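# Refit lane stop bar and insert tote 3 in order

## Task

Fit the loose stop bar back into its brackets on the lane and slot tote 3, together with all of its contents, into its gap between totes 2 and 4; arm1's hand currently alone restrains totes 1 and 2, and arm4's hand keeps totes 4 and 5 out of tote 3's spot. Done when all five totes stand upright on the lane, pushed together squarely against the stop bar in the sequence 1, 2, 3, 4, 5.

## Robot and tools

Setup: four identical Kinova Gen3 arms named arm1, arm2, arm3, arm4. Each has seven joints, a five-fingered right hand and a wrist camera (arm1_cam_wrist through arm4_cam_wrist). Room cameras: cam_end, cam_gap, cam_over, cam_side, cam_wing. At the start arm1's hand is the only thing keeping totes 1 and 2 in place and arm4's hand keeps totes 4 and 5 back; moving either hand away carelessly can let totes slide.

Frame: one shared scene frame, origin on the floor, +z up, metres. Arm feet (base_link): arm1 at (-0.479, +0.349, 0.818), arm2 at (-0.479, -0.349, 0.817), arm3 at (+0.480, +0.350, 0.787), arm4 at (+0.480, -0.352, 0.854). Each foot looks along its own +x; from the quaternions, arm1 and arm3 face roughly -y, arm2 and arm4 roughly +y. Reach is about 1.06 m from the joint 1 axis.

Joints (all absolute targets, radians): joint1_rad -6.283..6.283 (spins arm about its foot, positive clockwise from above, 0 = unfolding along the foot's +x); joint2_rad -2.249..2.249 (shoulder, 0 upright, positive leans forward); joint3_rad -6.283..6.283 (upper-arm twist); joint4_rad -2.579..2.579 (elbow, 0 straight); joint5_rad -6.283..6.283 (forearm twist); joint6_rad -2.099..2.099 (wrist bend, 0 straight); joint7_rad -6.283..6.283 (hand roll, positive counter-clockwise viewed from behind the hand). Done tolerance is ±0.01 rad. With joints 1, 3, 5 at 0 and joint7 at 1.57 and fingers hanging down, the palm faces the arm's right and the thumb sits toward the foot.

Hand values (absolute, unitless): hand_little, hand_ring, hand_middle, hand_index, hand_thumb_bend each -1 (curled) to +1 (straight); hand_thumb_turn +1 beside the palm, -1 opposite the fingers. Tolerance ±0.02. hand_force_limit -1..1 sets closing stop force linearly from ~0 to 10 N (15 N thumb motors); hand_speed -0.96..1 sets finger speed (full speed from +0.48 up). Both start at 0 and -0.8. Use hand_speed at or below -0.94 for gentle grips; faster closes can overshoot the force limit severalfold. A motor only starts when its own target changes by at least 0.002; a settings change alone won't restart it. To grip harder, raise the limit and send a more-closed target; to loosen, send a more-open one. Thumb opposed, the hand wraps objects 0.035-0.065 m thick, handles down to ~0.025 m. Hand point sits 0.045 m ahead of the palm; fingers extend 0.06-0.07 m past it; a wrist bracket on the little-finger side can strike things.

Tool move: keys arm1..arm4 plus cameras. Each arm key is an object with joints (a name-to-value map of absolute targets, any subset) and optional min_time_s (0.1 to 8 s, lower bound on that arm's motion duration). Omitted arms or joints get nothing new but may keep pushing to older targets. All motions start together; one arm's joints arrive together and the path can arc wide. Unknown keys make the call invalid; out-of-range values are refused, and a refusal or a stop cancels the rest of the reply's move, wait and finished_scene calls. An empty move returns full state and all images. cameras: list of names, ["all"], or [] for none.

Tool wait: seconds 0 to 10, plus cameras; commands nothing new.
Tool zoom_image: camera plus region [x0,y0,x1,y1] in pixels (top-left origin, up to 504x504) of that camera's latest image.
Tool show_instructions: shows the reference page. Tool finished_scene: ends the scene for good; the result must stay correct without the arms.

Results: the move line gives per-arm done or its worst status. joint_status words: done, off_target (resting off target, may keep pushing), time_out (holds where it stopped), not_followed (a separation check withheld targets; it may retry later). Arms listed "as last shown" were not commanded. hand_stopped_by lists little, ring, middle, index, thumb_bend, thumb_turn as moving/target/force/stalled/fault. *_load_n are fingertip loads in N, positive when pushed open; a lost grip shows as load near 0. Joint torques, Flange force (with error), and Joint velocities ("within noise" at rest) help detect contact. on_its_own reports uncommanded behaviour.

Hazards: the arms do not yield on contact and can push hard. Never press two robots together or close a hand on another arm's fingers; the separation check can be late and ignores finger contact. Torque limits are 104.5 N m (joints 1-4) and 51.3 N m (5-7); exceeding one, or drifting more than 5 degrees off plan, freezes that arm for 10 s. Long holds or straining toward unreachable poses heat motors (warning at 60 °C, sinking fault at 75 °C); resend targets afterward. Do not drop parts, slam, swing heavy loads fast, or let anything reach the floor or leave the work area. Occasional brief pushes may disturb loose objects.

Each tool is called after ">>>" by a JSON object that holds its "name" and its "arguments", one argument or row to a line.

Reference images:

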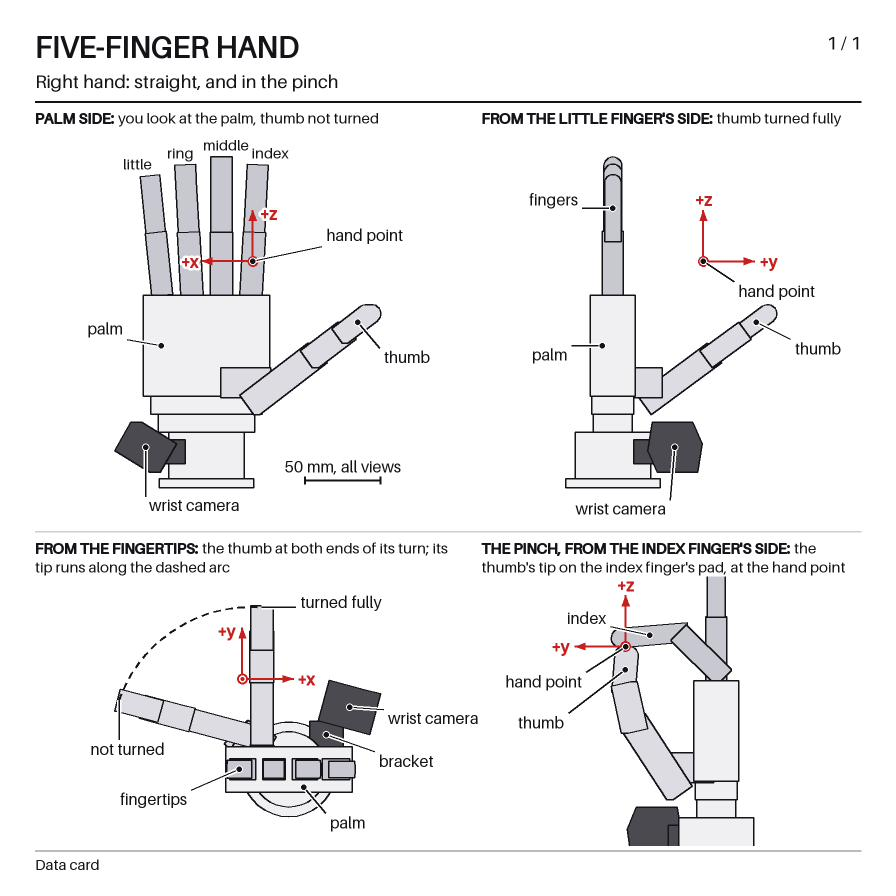

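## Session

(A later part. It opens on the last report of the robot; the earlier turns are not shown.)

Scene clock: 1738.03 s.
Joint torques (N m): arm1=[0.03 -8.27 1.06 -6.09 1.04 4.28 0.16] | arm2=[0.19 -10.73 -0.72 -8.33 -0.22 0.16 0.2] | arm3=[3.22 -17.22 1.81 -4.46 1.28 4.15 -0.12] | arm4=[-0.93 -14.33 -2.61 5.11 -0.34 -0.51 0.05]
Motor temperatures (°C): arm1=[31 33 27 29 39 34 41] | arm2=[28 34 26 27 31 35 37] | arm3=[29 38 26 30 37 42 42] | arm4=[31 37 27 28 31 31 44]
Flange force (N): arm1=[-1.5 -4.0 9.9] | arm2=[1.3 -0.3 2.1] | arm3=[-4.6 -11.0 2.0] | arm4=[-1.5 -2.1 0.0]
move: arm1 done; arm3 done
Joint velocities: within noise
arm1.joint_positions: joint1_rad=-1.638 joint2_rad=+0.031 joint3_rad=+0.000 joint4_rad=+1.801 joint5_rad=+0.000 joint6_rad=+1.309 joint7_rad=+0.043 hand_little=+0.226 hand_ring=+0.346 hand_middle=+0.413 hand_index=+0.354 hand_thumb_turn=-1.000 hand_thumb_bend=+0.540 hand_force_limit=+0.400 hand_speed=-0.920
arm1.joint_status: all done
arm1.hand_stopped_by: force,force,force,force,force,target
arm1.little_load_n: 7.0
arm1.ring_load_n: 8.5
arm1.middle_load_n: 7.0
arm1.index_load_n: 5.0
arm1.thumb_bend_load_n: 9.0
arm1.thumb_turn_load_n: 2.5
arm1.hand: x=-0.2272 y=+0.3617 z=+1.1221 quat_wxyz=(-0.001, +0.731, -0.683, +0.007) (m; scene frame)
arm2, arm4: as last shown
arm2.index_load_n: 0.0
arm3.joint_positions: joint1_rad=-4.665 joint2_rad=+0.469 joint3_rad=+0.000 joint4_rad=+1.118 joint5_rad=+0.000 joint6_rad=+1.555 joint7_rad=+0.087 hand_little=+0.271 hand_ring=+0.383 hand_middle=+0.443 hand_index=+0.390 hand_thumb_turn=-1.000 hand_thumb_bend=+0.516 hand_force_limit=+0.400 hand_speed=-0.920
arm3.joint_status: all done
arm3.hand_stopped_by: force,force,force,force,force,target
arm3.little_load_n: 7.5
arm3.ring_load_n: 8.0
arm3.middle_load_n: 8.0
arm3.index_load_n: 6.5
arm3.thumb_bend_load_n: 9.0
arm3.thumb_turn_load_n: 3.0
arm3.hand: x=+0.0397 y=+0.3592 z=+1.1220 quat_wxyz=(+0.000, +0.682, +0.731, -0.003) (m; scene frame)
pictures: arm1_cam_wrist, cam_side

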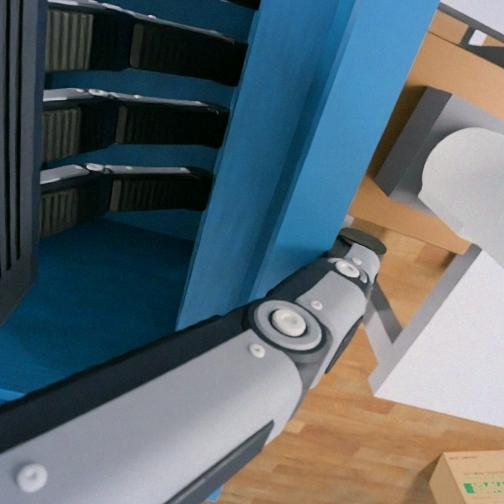

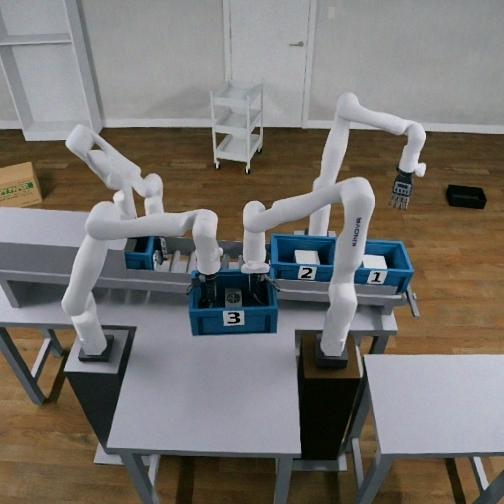

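>>> {"name": "move", "arguments": {
  "arm1": {"joints":{"joint1_rad":-1.4812,"joint2_rad":0.0586,"joint4_rad":1.7741,"joint6_rad":1.3089,"joint7_rad":0.1896},"min_time_s":3},
  "arm3": {"joints":{"joint1_rad":-4.7695,"joint2_rad":0.4526,"joint4_rad":1.1442,"joint6_rad":1.5449,"joint7_rad":-0.0268},"min_time_s":3}
}}

>>> {"name": "move", "arguments": {
  "arm1": {"joints":{"joint1_rad":-1.3366,"joint2_rad":0.1025,"joint4_rad":1.7269,"joint6_rad":1.3122,"joint7_rad":0.3246},"min_time_s":3},
  "arm3": {"joints":{"joint1_rad":-4.8748,"joint2_rad":0.4507,"joint4_rad":1.1477,"joint6_rad":1.5432,"joint7_rad":-0.1419},"min_time_s":3},
  "cameras": ["cam_side"]
}}

>>> {"name": "move", "arguments": {
  "arm1": {"joints":{"joint1_rad":-1.2078,"joint2_rad":0.1602,"joint4_rad":1.6604,"joint6_rad":1.3210,"joint7_rad":0.4437},"min_time_s":3},
  "arm3": {"joints":{"joint1_rad":-4.9788,"joint2_rad":0.4633,"joint4_rad":1.1283,"joint6_rad":1.5500,"joint7_rad":-0.2556},"min_time_s":3},
  "cameras": ["cam_side","cam_gap","arm1_cam_wrist","arm3_cam_wrist"]
}}

Scene clock: 1746.27 s.
Joint torques (N m): arm1=[0.48 -8.9 1.39 -6.48 1.58 4.04 0.16] | arm2=[0.16 -10.74 -0.66 -8.36 -0.21 0.17 0.19] | arm3=[2.57 -16.95 1.28 -4.28 0.72 4.3 -0.06] | arm4=[-0.93 -14.35 -2.57 5.16 -0.34 -0.5 0.05]
Motor temperatures (°C): arm1=[31 32 27 29 39 34 41] | arm2=[28 34 26 27 31 35 37] | arm3=[29 38 26 30 37 42 42] | arm4=[31 37 27 28 31 31 44]
Flange force (N): arm1=[-2.1 -3.5 10.2] | arm2=[1.3 -0.4 2.2] | arm3=[-4.7 -10.8 2.1] | arm4=[-1.4 -2.2 0.0]
move: arm1 done; arm3 done
Joint velocities: within noise
arm1.joint_positions: joint1_rad=-1.481 joint2_rad=+0.059 joint3_rad=+0.000 joint4_rad=+1.774 joint5_rad=+0.000 joint6_rad=+1.309 joint7_rad=+0.190 hand_little=+0.226 hand_ring=+0.346 hand_middle=+0.413 hand_index=+0.354 hand_thumb_turn=-1.000 hand_thumb_bend=+0.540 hand_force_limit=+0.400 hand_speed=-0.920
arm1.joint_status: all done
arm1.hand_stopped_by: force,force,force,force,force,target
arm1.little_load_n: 6.0
arm1.ring_load_n: 8.0
arm1.middle_load_n: 7.0
arm1.index_load_n: 5.0
arm1.thumb_bend_load_n: 9.0
arm1.thumb_turn_load_n: 2.5
arm1.hand: x=-0.2221 y=+0.3115 z=+1.1221 quat_wxyz=(-0.001, +0.727, -0.686, +0.007) (m; scene frame)
arm2.joint_positions: joint1_rad=-1.500 joint2_rad=+0.147 joint3_rad=+0.000 joint4_rad=+1.734 joint5_rad=+0.000 joint6_rad=+1.260 joint7_rad=-1.910 hand_little=+1.000 hand_ring=+1.000 hand_middle=+1.000 hand_index=+1.000 hand_thumb_turn=-1.000 hand_thumb_bend=+1.000 hand_force_limit=+0.000 hand_speed=-0.800
arm2.joint_status: not commanded
arm2.hand_stopped_by: target,target,target,target,target,target
arm2.little_load_n: 0.0
arm2.ring_load_n: 0.0
arm2.middle_load_n: 0.0
arm2.index_load_n: 0.0
arm2.thumb_bend_load_n: 0.0
arm2.thumb_turn_load_n: 0.0
arm2.hand: x=-0.8900 y=-0.3413 z=+1.0987 quat_wxyz=(-0.002, +0.979, -0.205, +0.001) (m; scene frame)
arm3.joint_positions: joint1_rad=-4.770 joint2_rad=+0.453 joint3_rad=+0.000 joint4_rad=+1.144 joint5_rad=+0.000 joint6_rad=+1.545 joint7_rad=-0.027 hand_little=+0.271 hand_ring=+0.383 hand_middle=+0.443 hand_index=+0.390 hand_thumb_turn=-1.000 hand_thumb_bend=+0.516 hand_force_limit=+0.400 hand_speed=-0.920
arm3.joint_status: all done
arm3.hand_stopped_by: force,force,force,force,force,target
arm3.little_load_n: 7.0
arm3.ring_load_n: 7.5
arm3.middle_load_n: 8.5
arm3.index_load_n: 7.0
arm3.thumb_bend_load_n: 9.0
arm3.thumb_turn_load_n: 3.5
arm3.hand: x=+0.0448 y=+0.3063 z=+1.1219 quat_wxyz=(+0.000, +0.686, +0.728, -0.003) (m; scene frame)
arm4: as last shown
pictures: none

Scene clock: 1749.57 s.
Joint torques (N m): arm1=[0.69 -9.81 1.79 -6.98 1.91 3.43 0.16] | arm2=[0.18 -10.73 -0.58 -8.32 -0.21 0.17 0.2] | arm3=[1.98 -16.98 0.84 -4.44 0.2 3.98 -0.12] | arm4=[-0.87 -14.39 -2.55 5.12 -0.33 -0.51 0.03]
Motor temperatures (°C): arm1=[31 32 27 29 39 34 41] | arm2=[28 34 26 27 31 35 37] | arm3=[29 38 26 30 37 42 42] | arm4=[31 37 27 28 31 31 44]
Flange force (N): arm1=[-2.6 -2.7 9.4] | arm2=[1.3 -0.2 2.1] | arm3=[-4.6 -10.4 1.6] | arm4=[-1.5 -2.0 0.0]
move: arm1 done; arm3 done
Joint velocities: within noise
arm1.joint_positions: joint1_rad=-1.337 joint2_rad=+0.102 joint3_rad=+0.000 joint4_rad=+1.727 joint5_rad=+0.000 joint6_rad=+1.312 joint7_rad=+0.325 hand_little=+0.226 hand_ring=+0.346 hand_middle=+0.413 hand_index=+0.354 hand_thumb_turn=-1.000 hand_thumb_bend=+0.540 hand_force_limit=+0.400 hand_speed=-0.920
arm1.joint_status: all done
arm1.hand_stopped_by: force,force,force,force,force,target
arm1.little_load_n: 5.5
arm1.ring_load_n: 7.5
arm1.middle_load_n: 6.5
arm1.index_load_n: 5.0
arm1.thumb_bend_load_n: 9.0
arm1.thumb_turn_load_n: 3.0
arm1.hand: x=-0.2170 y=+0.2613 z=+1.1221 quat_wxyz=(-0.001, +0.724, -0.690, +0.007) (m; scene frame)
arm2: as last shown
arm3.joint_positions: joint1_rad=-4.875 joint2_rad=+0.451 joint3_rad=+0.000 joint4_rad=+1.148 joint5_rad=+0.000 joint6_rad=+1.543 joint7_rad=-0.142 hand_little=+0.270 hand_ring=+0.383 hand_middle=+0.443 hand_index=+0.390 hand_thumb_turn=-1.000 hand_thumb_bend=+0.516 hand_force_limit=+0.400 hand_speed=-0.920
arm3.joint_status: all done
arm3.hand_stopped_by: force,force,force,force,force,target
arm3.little_load_n: 6.0
arm3.ring_load_n: 7.5
arm3.middle_load_n: 8.0
arm3.index_load_n: 7.0
arm3.thumb_bend_load_n: 9.5
arm3.thumb_turn_load_n: 3.5
arm3.hand: x=+0.0498 y=+0.2536 z=+1.1219 quat_wxyz=(+0.000, +0.690, +0.724, -0.003) (m; scene frame)
arm4.joint_positions: joint1_rad=+0.012 joint2_rad=+0.642 joint3_rad=+2.089 joint4_rad=-1.891 joint5_rad=+0.676 joint6_rad=-1.014 joint7_rad=+0.266 hand_little=+1.000 hand_ring=+1.000 hand_middle=+1.000 hand_index=+1.000 hand_thumb_turn=+1.000 hand_thumb_bend=+1.000 hand_force_limit=+0.000 hand_speed=-0.800
arm4.joint_status: not commanded
arm4.hand_stopped_by: target,target,target,target,target,target
arm4.little_load_n: 0.0
arm4.ring_load_n: 0.0
arm4.middle_load_n: 0.0
arm4.index_load_n: 0.0
arm4.thumb_bend_load_n: 0.0
arm4.thumb_turn_load_n: 0.0
arm4.hand: x=+0.1852 y=-0.0026 z=+0.9913 quat_wxyz=(+0.001, -0.707, +0.707, +0.000) (m; scene frame)
pictures: cam_side

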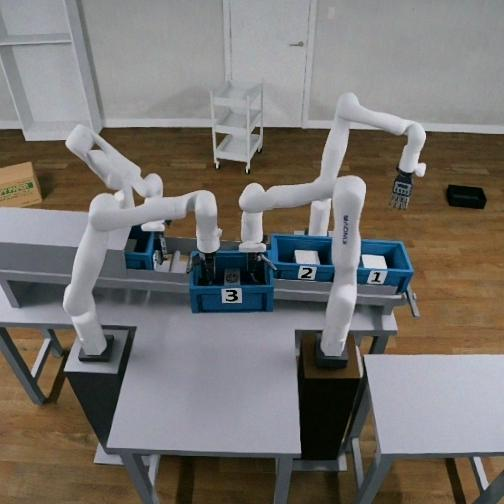

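Scene clock: 1752.87 s.
Joint torques (N m): arm1=[1.13 -11.18 2.16 -7.44 2.18 3.13 0.16] | arm2=[0.18 -10.7 -0.63 -8.35 -0.24 0.14 0.16] | arm3=[1.52 -17.2 0.22 -4.56 -0.39 3.93 -0.12] | arm4=[-0.96 -14.44 -2.54 5.12 -0.38 -0.51 -0.01]
Motor temperatures (°C): arm1=[31 32 27 29 39 34 41] | arm2=[28 34 26 27 31 35 37] | arm3=[29 38 26 30 37 42 42] | arm4=[31 37 27 28 31 31 44]
Flange force (N): arm1=[-3.4 -2.5 9.7] | arm2=[1.4 -0.4 2.1] | arm3=[-4.8 -9.7 1.7] | arm4=[-1.7 -2.3 -0.1]
move: arm1 done; arm3 done
Joint velocities: within noise
arm1.joint_positions: joint1_rad=-1.208 joint2_rad=+0.160 joint3_rad=+0.000 joint4_rad=+1.660 joint5_rad=+0.000 joint6_rad=+1.321 joint7_rad=+0.444 hand_little=+0.226 hand_ring=+0.346 hand_middle=+0.413 hand_index=+0.354 hand_thumb_turn=-1.000 hand_thumb_bend=+0.540 hand_force_limit=+0.400 hand_speed=-0.920
arm1.joint_status: all done
arm1.hand_stopped_by: force,force,force,force,force,target
arm1.little_load_n: 5.5
arm1.ring_load_n: 7.5
arm1.middle_load_n: 6.5
arm1.index_load_n: 5.5
arm1.thumb_bend_load_n: 9.0
arm1.thumb_turn_load_n: 3.0
arm1.hand: x=-0.2119 y=+0.2111 z=+1.1221 quat_wxyz=(-0.001, +0.721, -0.693, +0.007) (m; scene frame)
arm2, arm4: as last shown
arm3.joint_positions: joint1_rad=-4.979 joint2_rad=+0.463 joint3_rad=+0.000 joint4_rad=+1.128 joint5_rad=+0.000 joint6_rad=+1.550 joint7_rad=-0.256 hand_little=+0.270 hand_ring=+0.383 hand_middle=+0.443 hand_index=+0.390 hand_thumb_turn=-1.000 hand_thumb_bend=+0.516 hand_force_limit=+0.400 hand_speed=-0.920
arm3.joint_status: all done
arm3.hand_stopped_by: force,force,force,force,force,target
arm3.little_load_n: 6.0
arm3.ring_load_n: 7.5
arm3.middle_load_n: 8.0
arm3.index_load_n: 7.0
arm3.thumb_bend_load_n: 9.5
arm3.thumb_turn_load_n: 3.5
arm3.hand: x=+0.0549 y=+0.2008 z=+1.1219 quat_wxyz=(+0.000, +0.693, +0.721, -0.003) (m; scene frame)
pictures: arm1_cam_wrist, arm3_cam_wrist, cam_gap, cam_side

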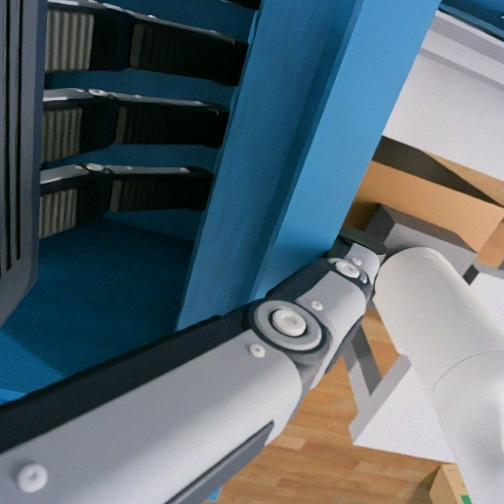

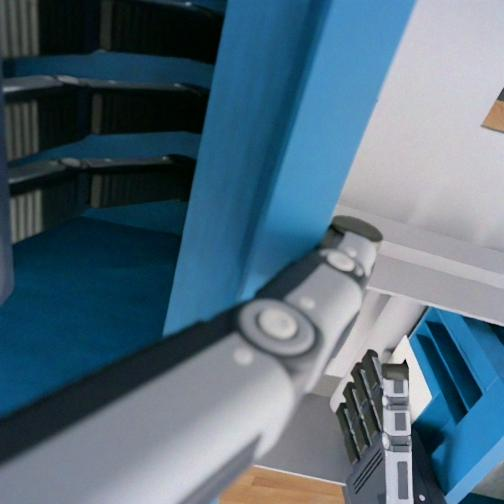

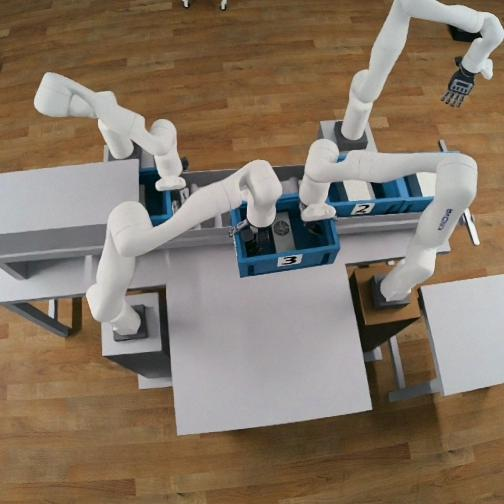

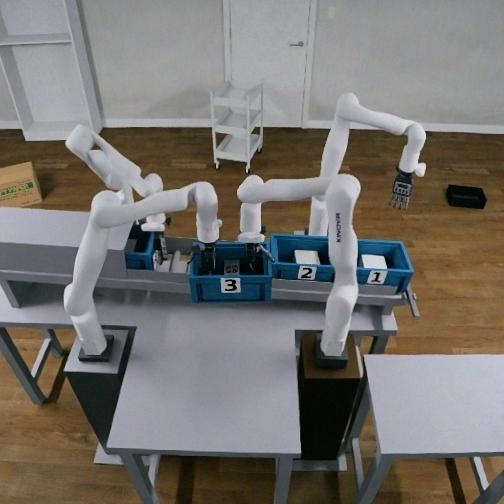

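>>> {"name": "move", "arguments": {
  "arm1": {"joints":{"joint1_rad":-1.0960,"joint2_rad":0.2293,"joint4_rad":1.5745,"joint6_rad":1.3378,"joint7_rad":0.5458},"min_time_s":3},
  "arm3": {"joints":{"joint1_rad":-5.0792,"joint2_rad":0.4900,"joint4_rad":1.0858,"joint6_rad":1.5658,"joint7_rad":-0.3656},"min_time_s":3}
}}

>>> {"name": "move", "arguments": {
  "arm1": {"joints":{"joint1_rad":-0.9996,"joint2_rad":0.3080,"joint4_rad":1.4689,"joint6_rad":1.3648,"joint7_rad":0.6325},"min_time_s":3},
  "arm3": {"joints":{"joint1_rad":-5.1743,"joint2_rad":0.5316,"joint4_rad":1.0176,"joint6_rad":1.5924,"joint7_rad":-0.4704},"min_time_s":3},
  "cameras": ["cam_side","cam_over","arm1_cam_wrist","arm3_cam_wrist"]
}}

>>> {"name": "zoom_image", "arguments": {
  "camera": "cam_side",
  "region": [120, 180, 420, 330]
}}

Scene clock: 1761.37 s.
Joint torques (N m): arm1=[1.28 -12.82 2.37 -8.05 2.32 2.8 0.16] | arm2=[0.19 -10.67 -0.7 -8.3 -0.2 0.16 0.16] | arm3=[0.96 -17.81 -0.3 -4.82 -0.8 3.69 -0.12] | arm4=[-0.9 -14.37 -2.57 5.09 -0.31 -0.49 0.03]
Motor temperatures (°C): arm1=[31 32 27 29 39 34 41] | arm2=[28 34 26 27 31 35 37] | arm3=[29 38 26 30 37 42 42] | arm4=[31 37 27 28 31 31 44]
Flange force (N): arm1=[-3.8 -1.7 10.1] | arm2=[1.3 -0.4 2.0] | arm3=[-4.7 -9.5 1.6] | arm4=[-1.6 -2.0 -0.2]
move: arm1 done; arm3 done
Joint velocities: within noise
arm1.joint_positions: joint1_rad=-1.096 joint2_rad=+0.229 joint3_rad=+0.000 joint4_rad=+1.574 joint5_rad=+0.000 joint6_rad=+1.338 joint7_rad=+0.546 hand_little=+0.226 hand_ring=+0.346 hand_middle=+0.413 hand_index=+0.354 hand_thumb_turn=-1.000 hand_thumb_bend=+0.540 hand_force_limit=+0.400 hand_speed=-0.920
arm1.joint_status: all done
arm1.hand_stopped_by: force,force,force,force,force,target
arm1.little_load_n: 5.0
arm1.ring_load_n: 7.5
arm1.middle_load_n: 6.5
arm1.index_load_n: 5.0
arm1.thumb_bend_load_n: 9.0
arm1.thumb_turn_load_n: 3.0
arm1.hand: x=-0.2066 y=+0.1610 z=+1.1221 quat_wxyz=(-0.001, +0.717, -0.697, +0.007) (m; scene frame)
arm2, arm4: as last shown
arm2.middle_load_n: 0.5
arm2.index_load_n: -0.5
arm3.joint_positions: joint1_rad=-5.079 joint2_rad=+0.490 joint3_rad=+0.000 joint4_rad=+1.086 joint5_rad=+0.000 joint6_rad=+1.566 joint7_rad=-0.366 hand_little=+0.270 hand_ring=+0.383 hand_middle=+0.443 hand_index=+0.390 hand_thumb_turn=-1.000 hand_thumb_bend=+0.516 hand_force_limit=+0.400 hand_speed=-0.920
arm3.joint_status: all done
arm3.hand_stopped_by: force,force,force,force,force,target
arm3.little_load_n: 5.5
arm3.ring_load_n: 7.5
arm3.middle_load_n: 8.0
arm3.index_load_n: 7.0
arm3.thumb_bend_load_n: 9.5
arm3.thumb_turn_load_n: 4.0
arm3.hand: x=+0.0601 y=+0.1480 z=+1.1219 quat_wxyz=(+0.000, +0.697, +0.718, -0.003) (m; scene frame)
pictures: none

Scene clock: 1764.67 s.
Joint torques (N m): arm1=[1.32 -14.4 2.5 -8.61 2.4 2.33 0.23] | arm2=[0.2 -10.7 -0.64 -8.34 -0.21 0.14 0.17] | arm3=[0.56 -18.51 -0.46 -5.29 -1.08 3.38 -0.14] | arm4=[-0.87 -14.36 -2.56 5.15 -0.31 -0.52 0.02]
Motor temperatures (°C): arm1=[31 32 27 29 39 34 41] | arm2=[28 34 26 27 31 35 37] | arm3=[29 38 26 30 37 42 42] | arm4=[31 37 27 28 31 31 44]
Flange force (N): arm1=[-4.6 -0.6 9.9] | arm2=[1.4 -0.3 2.1] | arm3=[-4.5 -8.1 1.9] | arm4=[-1.4 -2.1 0.0]
move: arm1 done; arm3 done
Joint velocities: within noise
arm1.joint_positions: joint1_rad=-1.000 joint2_rad=+0.308 joint3_rad=+0.000 joint4_rad=+1.469 joint5_rad=+0.000 joint6_rad=+1.365 joint7_rad=+0.633 hand_little=+0.226 hand_ring=+0.346 hand_middle=+0.413 hand_index=+0.354 hand_thumb_turn=-1.000 hand_thumb_bend=+0.540 hand_force_limit=+0.400 hand_speed=-0.920
arm1.joint_status: all done
arm1.hand_stopped_by: force,force,force,force,force,target
arm1.little_load_n: 5.0
arm1.ring_load_n: 7.0
arm1.middle_load_n: 6.0
arm1.index_load_n: 5.0
arm1.thumb_bend_load_n: 9.5
arm1.thumb_turn_load_n: 3.0
arm1.hand: x=-0.2015 y=+0.1108 z=+1.1221 quat_wxyz=(-0.001, +0.714, -0.700, +0.007) (m; scene frame)
arm2, arm4: as last shown
arm2.middle_load_n: 0.0
arm2.index_load_n: 0.0
arm3.joint_positions: joint1_rad=-5.174 joint2_rad=+0.532 joint3_rad=+0.000 joint4_rad=+1.018 joint5_rad=+0.000 joint6_rad=+1.592 joint7_rad=-0.470 hand_little=+0.270 hand_ring=+0.383 hand_middle=+0.443 hand_index=+0.390 hand_thumb_turn=-1.000 hand_thumb_bend=+0.516 hand_force_limit=+0.400 hand_speed=-0.920
arm3.joint_status: all done
arm3.hand_stopped_by: force,force,force,force,force,target
arm3.little_load_n: 5.5
arm3.ring_load_n: 7.0
arm3.middle_load_n: 8.0
arm3.index_load_n: 6.5
arm3.thumb_bend_load_n: 10.0
arm3.thumb_turn_load_n: 4.0
arm3.hand: x=+0.0651 y=+0.0952 z=+1.1219 quat_wxyz=(+0.000, +0.700, +0.714, -0.003) (m; scene frame)
pictures: arm1_cam_wrist, arm3_cam_wrist, cam_over, cam_side

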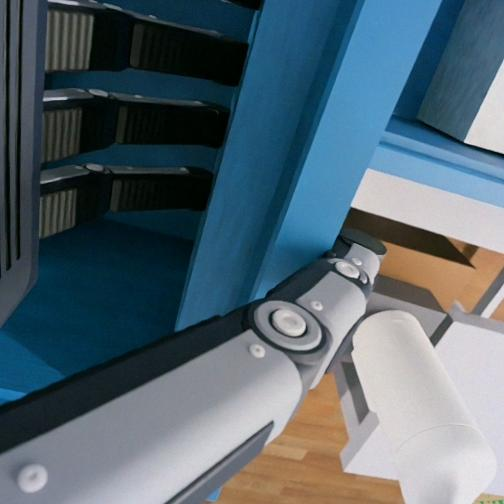

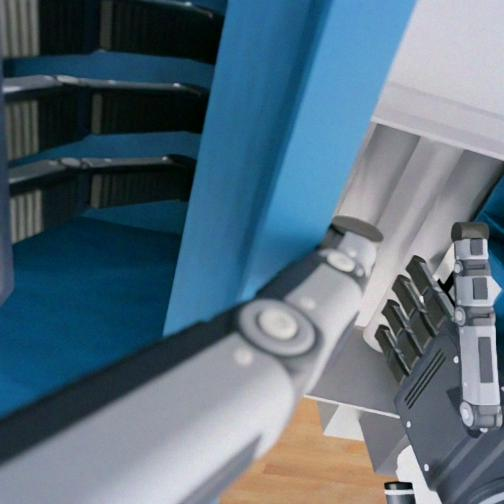

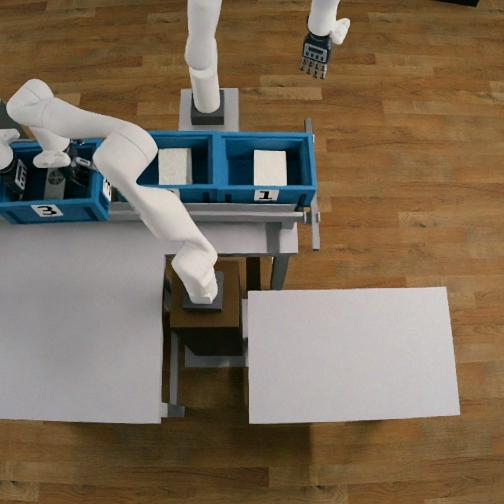

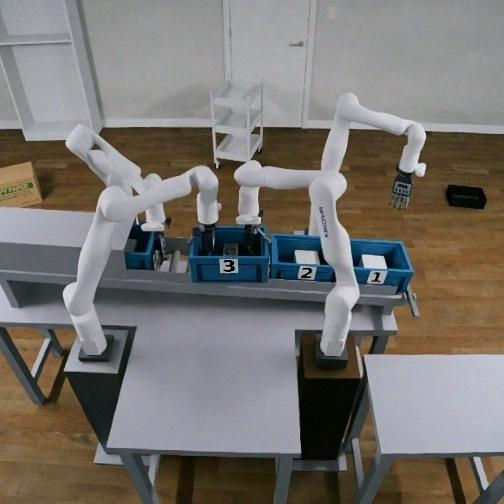

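Scaled by 1.680.

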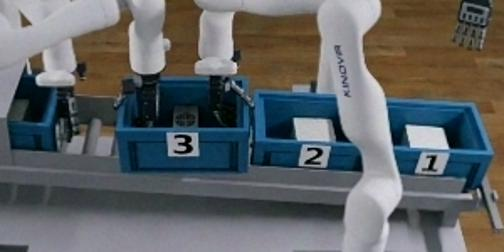

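>>> {"name": "move", "arguments": {
  "arm1": {"joints":{"joint1_rad":-0.9175,"joint2_rad":0.3957,"joint4_rad":1.3417,"joint6_rad":1.4043,"joint7_rad":0.7049},"min_time_s":3},
  "arm3": {"joints":{"joint1_rad":-5.2630,"joint2_rad":0.5886,"joint4_rad":0.9211,"joint6_rad":1.6320,"joint7_rad":-0.5689},"min_time_s":3}
}}

>>> {"name": "move", "arguments": {
  "arm1": {"joints":{"joint1_rad":-0.8472,"joint2_rad":0.4928,"joint4_rad":1.1894,"joint6_rad":1.4594,"joint7_rad":0.7655},"min_time_s":3},
  "arm3": {"joints":{"joint1_rad":-5.3446,"joint2_rad":0.6639,"joint4_rad":0.7870,"joint6_rad":1.6907,"joint7_rad":-0.6601},"min_time_s":3},
  "cameras": ["all"]
}}

>>> {"name": "zoom_image", "arguments": {
  "camera": "cam_side",
  "region": [120, 180, 420, 330]
}}

>>> {"name": "zoom_image", "arguments": {
  "camera": "cam_over",
  "region": [0, 100, 330, 260]
}}

>>> {"name": "zoom_image", "arguments": {
  "camera": "cam_gap",
  "region": [120, 120, 480, 280]
}}

Scene clock: 1774.53 s.
Joint torques (N m): arm1=[1.24 -16.4 2.43 -9.29 2.29 1.81 0.18] | arm2=[0.2 -10.69 -0.67 -8.36 -0.2 0.14 0.16] | arm3=[0.54 -19.55 -0.75 -5.89 -1.32 2.78 -0.14] | arm4=[-0.83 -14.37 -2.57 5.13 -0.33 -0.51 0.04]
Motor temperatures (°C): arm1=[31 32 27 29 39 34 41] | arm2=[28 34 26 27 31 35 37] | arm3=[29 37 26 30 37 42 42] | arm4=[31 37 27 28 31 31 44]
Flange force (N): arm1=[-5.1 0.6 9.9] | arm2=[1.4 -0.4 2.1] | arm3=[-4.8 -6.9 1.6] | arm4=[-1.5 -1.9 0.1]
move: arm1 done; arm3 done
Joint velocities: within noise
arm1.joint_positions: joint1_rad=-0.918 joint2_rad=+0.396 joint3_rad=+0.000 joint4_rad=+1.342 joint5_rad=+0.000 joint6_rad=+1.404 joint7_rad=+0.705 hand_little=+0.226 hand_ring=+0.346 hand_middle=+0.413 hand_index=+0.354 hand_thumb_turn=-1.000 hand_thumb_bend=+0.540 hand_force_limit=+0.400 hand_speed=-0.920
arm1.joint_status: all done
arm1.hand_stopped_by: force,force,force,force,force,target
arm1.little_load_n: 5.0
arm1.ring_load_n: 7.0
arm1.middle_load_n: 6.0
arm1.index_load_n: 5.0
arm1.thumb_bend_load_n: 9.5
arm1.thumb_turn_load_n: 3.5
arm1.hand: x=-0.1962 y=+0.0606 z=+1.1220 quat_wxyz=(-0.001, +0.711, -0.704, +0.007) (m; scene frame)
arm2, arm4: as last shown
arm3.joint_positions: joint1_rad=-5.263 joint2_rad=+0.589 joint3_rad=+0.000 joint4_rad=+0.921 joint5_rad=+0.000 joint6_rad=+1.632 joint7_rad=-0.569 hand_little=+0.270 hand_ring=+0.383 hand_middle=+0.443 hand_index=+0.390 hand_thumb_turn=-1.000 hand_thumb_bend=+0.516 hand_force_limit=+0.400 hand_speed=-0.920
arm3.joint_status: all done
arm3.hand_stopped_by: force,force,force,force,force,target
arm3.little_load_n: 5.5
arm3.ring_load_n: 7.0
arm3.middle_load_n: 7.5
arm3.index_load_n: 6.5
arm3.thumb_bend_load_n: 10.0
arm3.thumb_turn_load_n: 4.0
arm3.hand: x=+0.0702 y=+0.0425 z=+1.1217 quat_wxyz=(+0.000, +0.703, +0.711, -0.003) (m; scene frame)
pictures: none

Scene clock: 1777.83 s.
Joint torques (N m): arm1=[1.04 -18.65 2.21 -9.89 2.05 1.42 0.08] | arm2=[0.24 -10.74 -0.64 -8.4 -0.22 0.14 0.18] | arm3=[0.54 -20.8 -0.73 -6.33 -1.34 2.38 -0.11] | arm4=[-0.88 -14.31 -2.56 5.16 -0.36 -0.48 0.06]
Motor temperatures (°C): arm1=[31 32 27 29 39 34 41] | arm2=[28 34 26 27 31 35 37] | arm3=[29 37 26 30 37 42 42] | arm4=[31 37 27 28 31 31 44]
Flange force (N): arm1=[-5.5 1.9 10.4] | arm2=[1.5 -0.2 2.2] | arm3=[-5.1 -5.9 1.5] | arm4=[-1.3 -2.1 0.0]
move: arm1 done; arm3 done
Joint velocities: within noise
arm1.joint_positions: joint1_rad=-0.847 joint2_rad=+0.493 joint3_rad=+0.000 joint4_rad=+1.189 joint5_rad=+0.000 joint6_rad=+1.459 joint7_rad=+0.766 hand_little=+0.226 hand_ring=+0.346 hand_middle=+0.413 hand_index=+0.354 hand_thumb_turn=-1.000 hand_thumb_bend=+0.540 hand_force_limit=+0.400 hand_speed=-0.920
arm1.joint_status: all done
arm1.hand_stopped_by: force,force,force,force,force,target
arm1.little_load_n: 4.5
arm1.ring_load_n: 6.5
arm1.middle_load_n: 6.0
arm1.index_load_n: 4.5
arm1.thumb_bend_load_n: 9.5
arm1.thumb_turn_load_n: 3.5
arm1.hand: x=-0.1910 y=+0.0105 z=+1.1222 quat_wxyz=(-0.001, +0.707, -0.707, +0.007) (m; scene frame)
arm2, arm4: as last shown
arm3.joint_positions: joint1_rad=-5.345 joint2_rad=+0.664 joint3_rad=+0.000 joint4_rad=+0.787 joint5_rad=+0.000 joint6_rad=+1.691 joint7_rad=-0.660 hand_little=+0.270 hand_ring=+0.383 hand_middle=+0.443 hand_index=+0.390 hand_thumb_turn=-1.000 hand_thumb_bend=+0.516 hand_force_limit=+0.400 hand_speed=-0.920
arm3.joint_status: all done
arm3.hand_stopped_by: force,force,force,force,force,target
arm3.little_load_n: 5.0
arm3.ring_load_n: 6.5
arm3.middle_load_n: 7.5
arm3.index_load_n: 6.5
arm3.thumb_bend_load_n: 10.5
arm3.thumb_turn_load_n: 4.0
arm3.hand: x=+0.0752 y=-0.0104 z=+1.1217 quat_wxyz=(+0.000, +0.707, +0.707, -0.003) (m; scene frame)
pictures: arm1_cam_wrist, arm2_cam_wrist, arm3_cam_wrist, arm4_cam_wrist, cam_end, cam_gap, cam_over, cam_side, cam_wing

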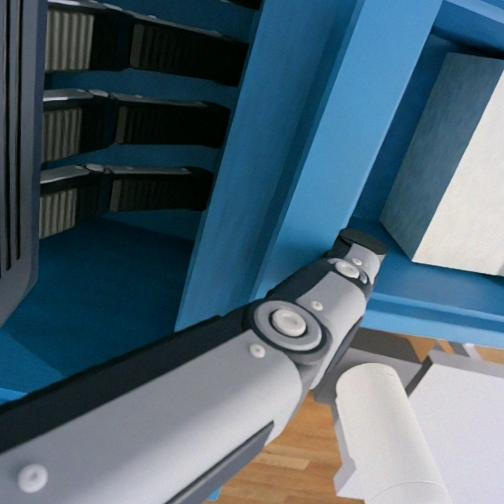

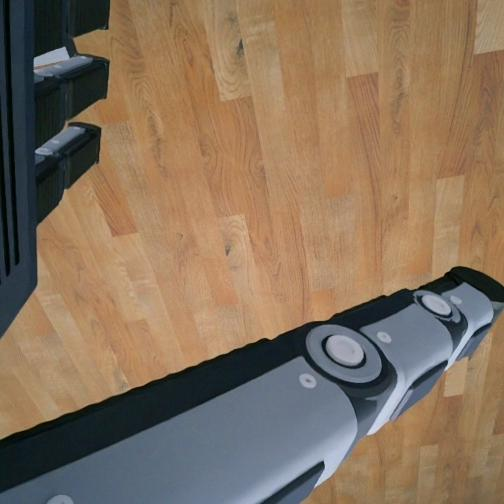

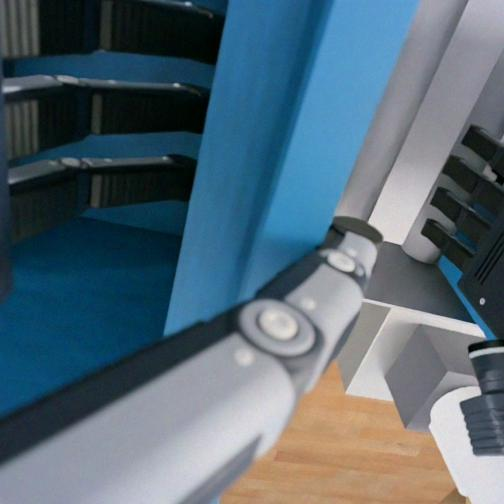

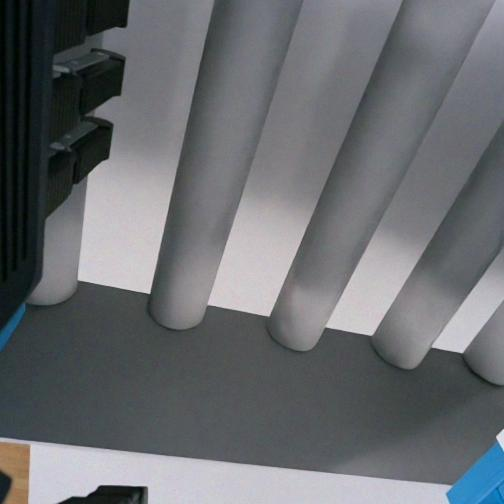

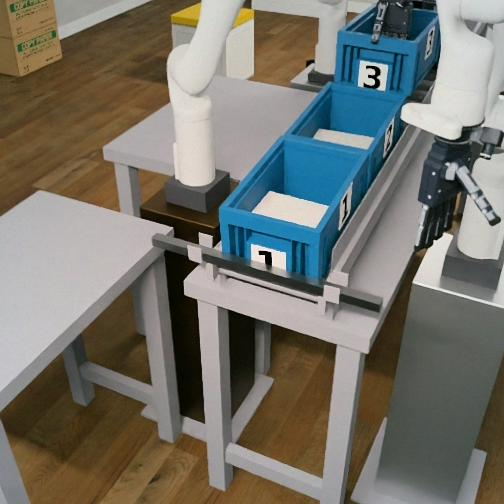

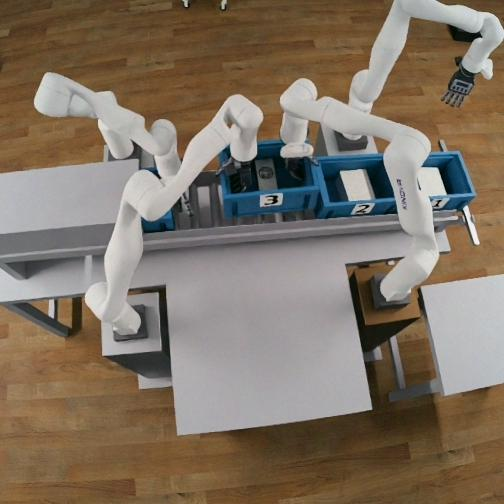

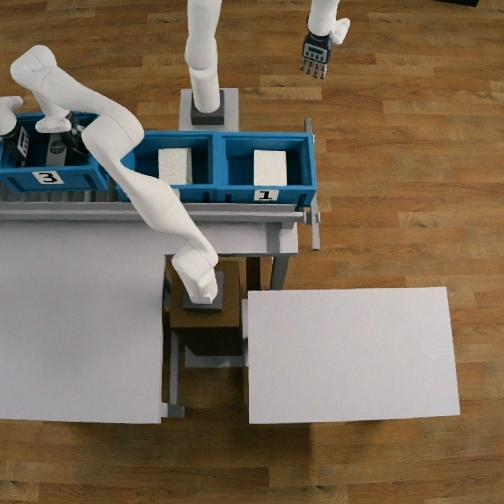

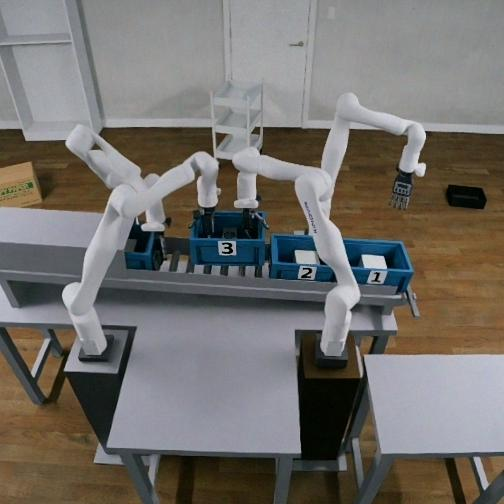

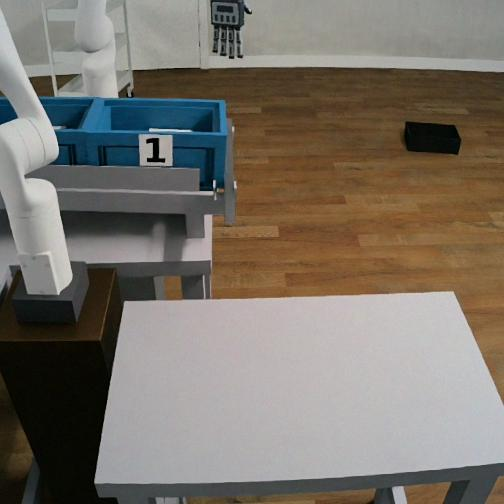

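Scaled by 1.680.

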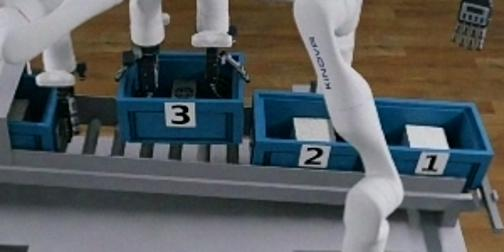

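Scaled by 1.527.

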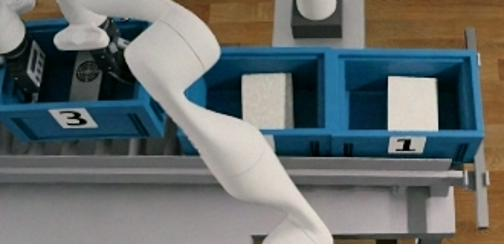

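Scaled by 1.400.

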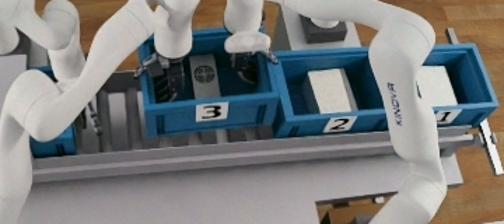

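>>> {"name": "zoom_image", "arguments": {
  "camera": "arm1_cam_wrist",
  "region": [230, 0, 504, 350]
}}

>>> {"name": "zoom_image", "arguments": {
  "camera": "cam_end",
  "region": [200, 0, 480, 290]
}}

Scaled by 1.440.

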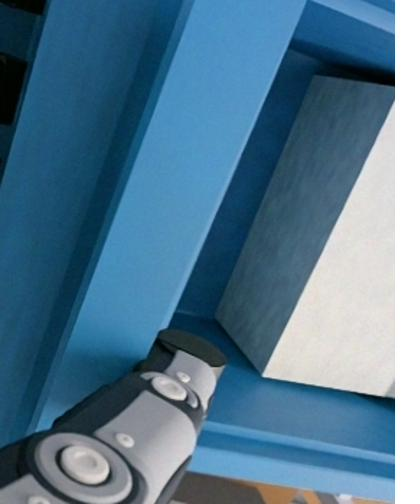

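Scaled by 1.738.

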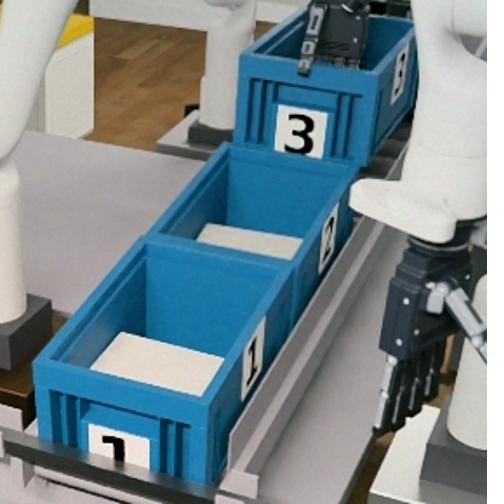

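>>> {"name": "move", "arguments": {
  "arm1": {"joints":{"joint1_rad":-0.8492,"joint2_rad":0.4972,"joint4_rad":1.2011,"joint5_rad":-0.0474,"joint6_rad":1.3943,"joint7_rad":0.7695},"min_time_s":5},
  "arm3": {"joints":{"joint1_rad":-5.3455,"joint2_rad":0.6633,"joint4_rad":0.7744,"joint5_rad":-0.0421,"joint6_rad":1.7576,"joint7_rad":-0.6667},"min_time_s":5},
  "cameras": ["cam_side","cam_over","cam_end","arm1_cam_wrist"]
}}

>>> {"name": "zoom_image", "arguments": {
  "camera": "cam_side",
  "region": [170, 190, 300, 300]
}}

>>> {"name": "zoom_image", "arguments": {
  "camera": "cam_over",
  "region": [0, 110, 160, 230]
}}

Scene clock: 1849.40 s.
Joint torques (N m): arm1=[0.38 -18.76 1.79 -10.66 1.34 0.61 0.05] | arm2=[0.21 -10.69 -0.65 -8.3 -0.2 0.18 0.14] | arm3=[1.36 -20.58 -0.38 -6.65 -1.05 2.04 -0.16] | arm4=[-0.95 -14.35 -2.61 5.14 -0.33 -0.47 0.07]
Motor temperatures (°C): arm1=[31 33 27 30 40 34 41] | arm2=[28 34 26 27 31 35 37] | arm3=[29 37 26 31 37 41 42] | arm4=[31 37 27 28 31 31 44]
Flange force (N): arm1=[-5.8 4.9 9.7] | arm2=[1.3 -0.4 2.1] | arm3=[-5.2 -3.7 1.4] | arm4=[-1.5 -2.1 -0.1]
move: arm1 done; arm3 done
Joint velocities: within noise
arm1.joint_positions: joint1_rad=-0.849 joint2_rad=+0.497 joint3_rad=+0.000 joint4_rad=+1.201 joint5_rad=-0.047 joint6_rad=+1.394 joint7_rad=+0.770 hand_little=+0.226 hand_ring=+0.346 hand_middle=+0.413 hand_index=+0.354 hand_thumb_turn=-1.000 hand_thumb_bend=+0.540 hand_force_limit=+0.400 hand_speed=-0.920
arm1.joint_status: all done
arm1.hand_stopped_by: force,force,force,force,force,target
arm1.little_load_n: 4.5
arm1.ring_load_n: 6.5
arm1.middle_load_n: 5.0
arm1.index_load_n: 3.5
arm1.thumb_bend_load_n: 10.5
arm1.thumb_turn_load_n: 3.0
arm1.hand: x=-0.1674 y=+0.0103 z=+1.1132 quat_wxyz=(-0.025, +0.706, -0.707, +0.031) (m; scene frame)
arm2, arm4: as last shown
arm2.ring_load_n: 0.5
arm3.joint_positions: joint1_rad=-5.346 joint2_rad=+0.663 joint3_rad=+0.000 joint4_rad=+0.774 joint5_rad=-0.042 joint6_rad=+1.758 joint7_rad=-0.667 hand_little=+0.270 hand_ring=+0.383 hand_middle=+0.443 hand_index=+0.390 hand_thumb_turn=-1.000 hand_thumb_bend=+0.516 hand_force_limit=+0.400 hand_speed=-0.920
arm3.joint_status: all done
arm3.hand_stopped_by: force,force,force,force,force,target
arm3.little_load_n: 4.5
arm3.ring_load_n: 6.5
arm3.middle_load_n: 7.5
arm3.index_load_n: 6.0
arm3.thumb_bend_load_n: 11.0
arm3.thumb_turn_load_n: 4.5
arm3.hand: x=+0.0979 y=-0.0101 z=+1.1307 quat_wxyz=(+0.024, +0.706, +0.707, +0.022) (m; scene frame)
pictures: arm1_cam_wrist, cam_end, cam_over, cam_side

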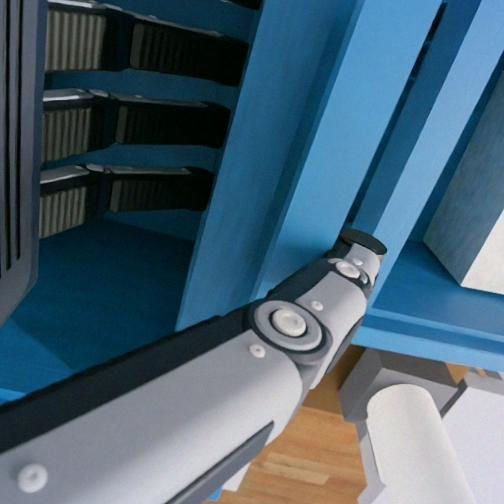

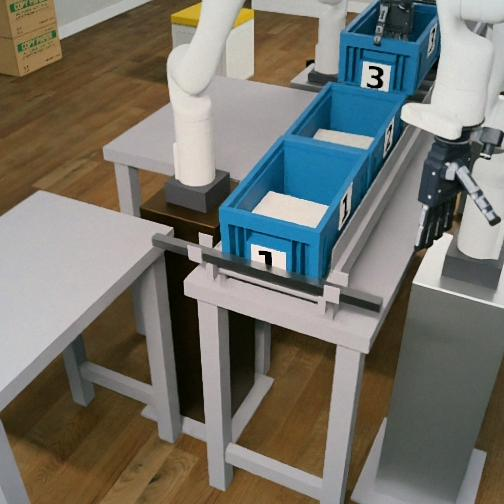

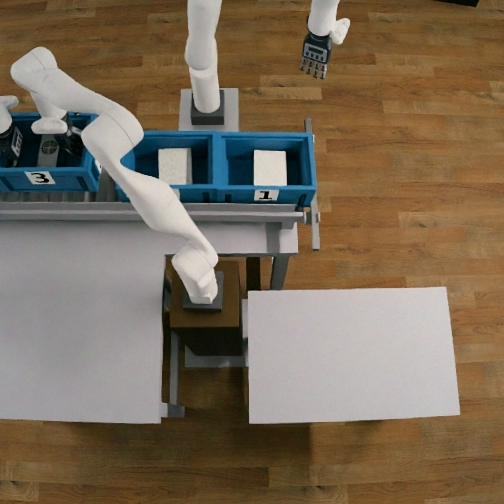

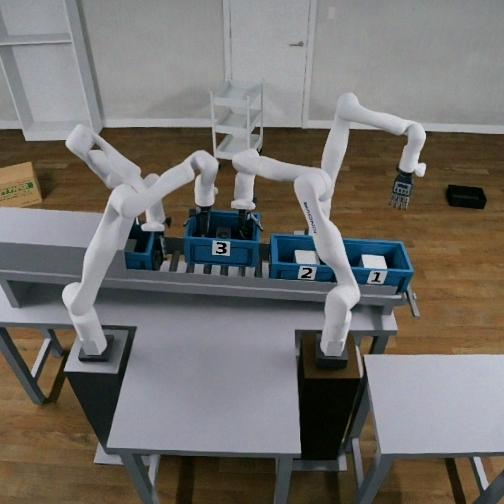

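Scaled by 3.877.

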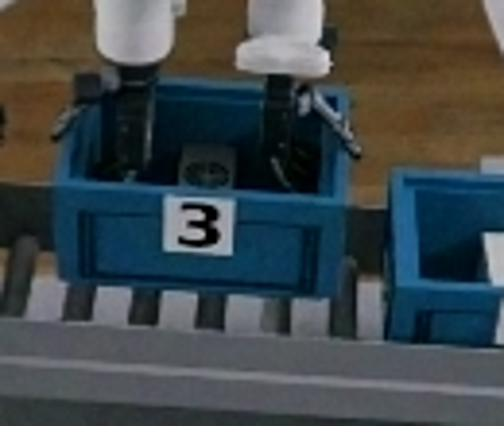

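Scaled by 3.150.

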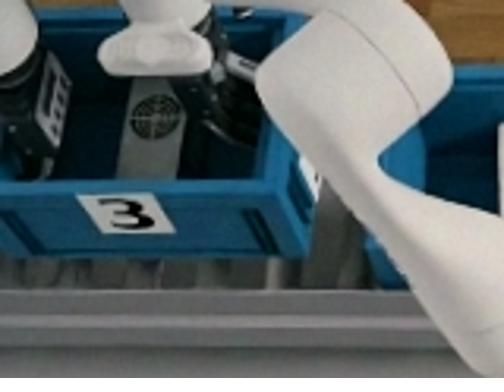

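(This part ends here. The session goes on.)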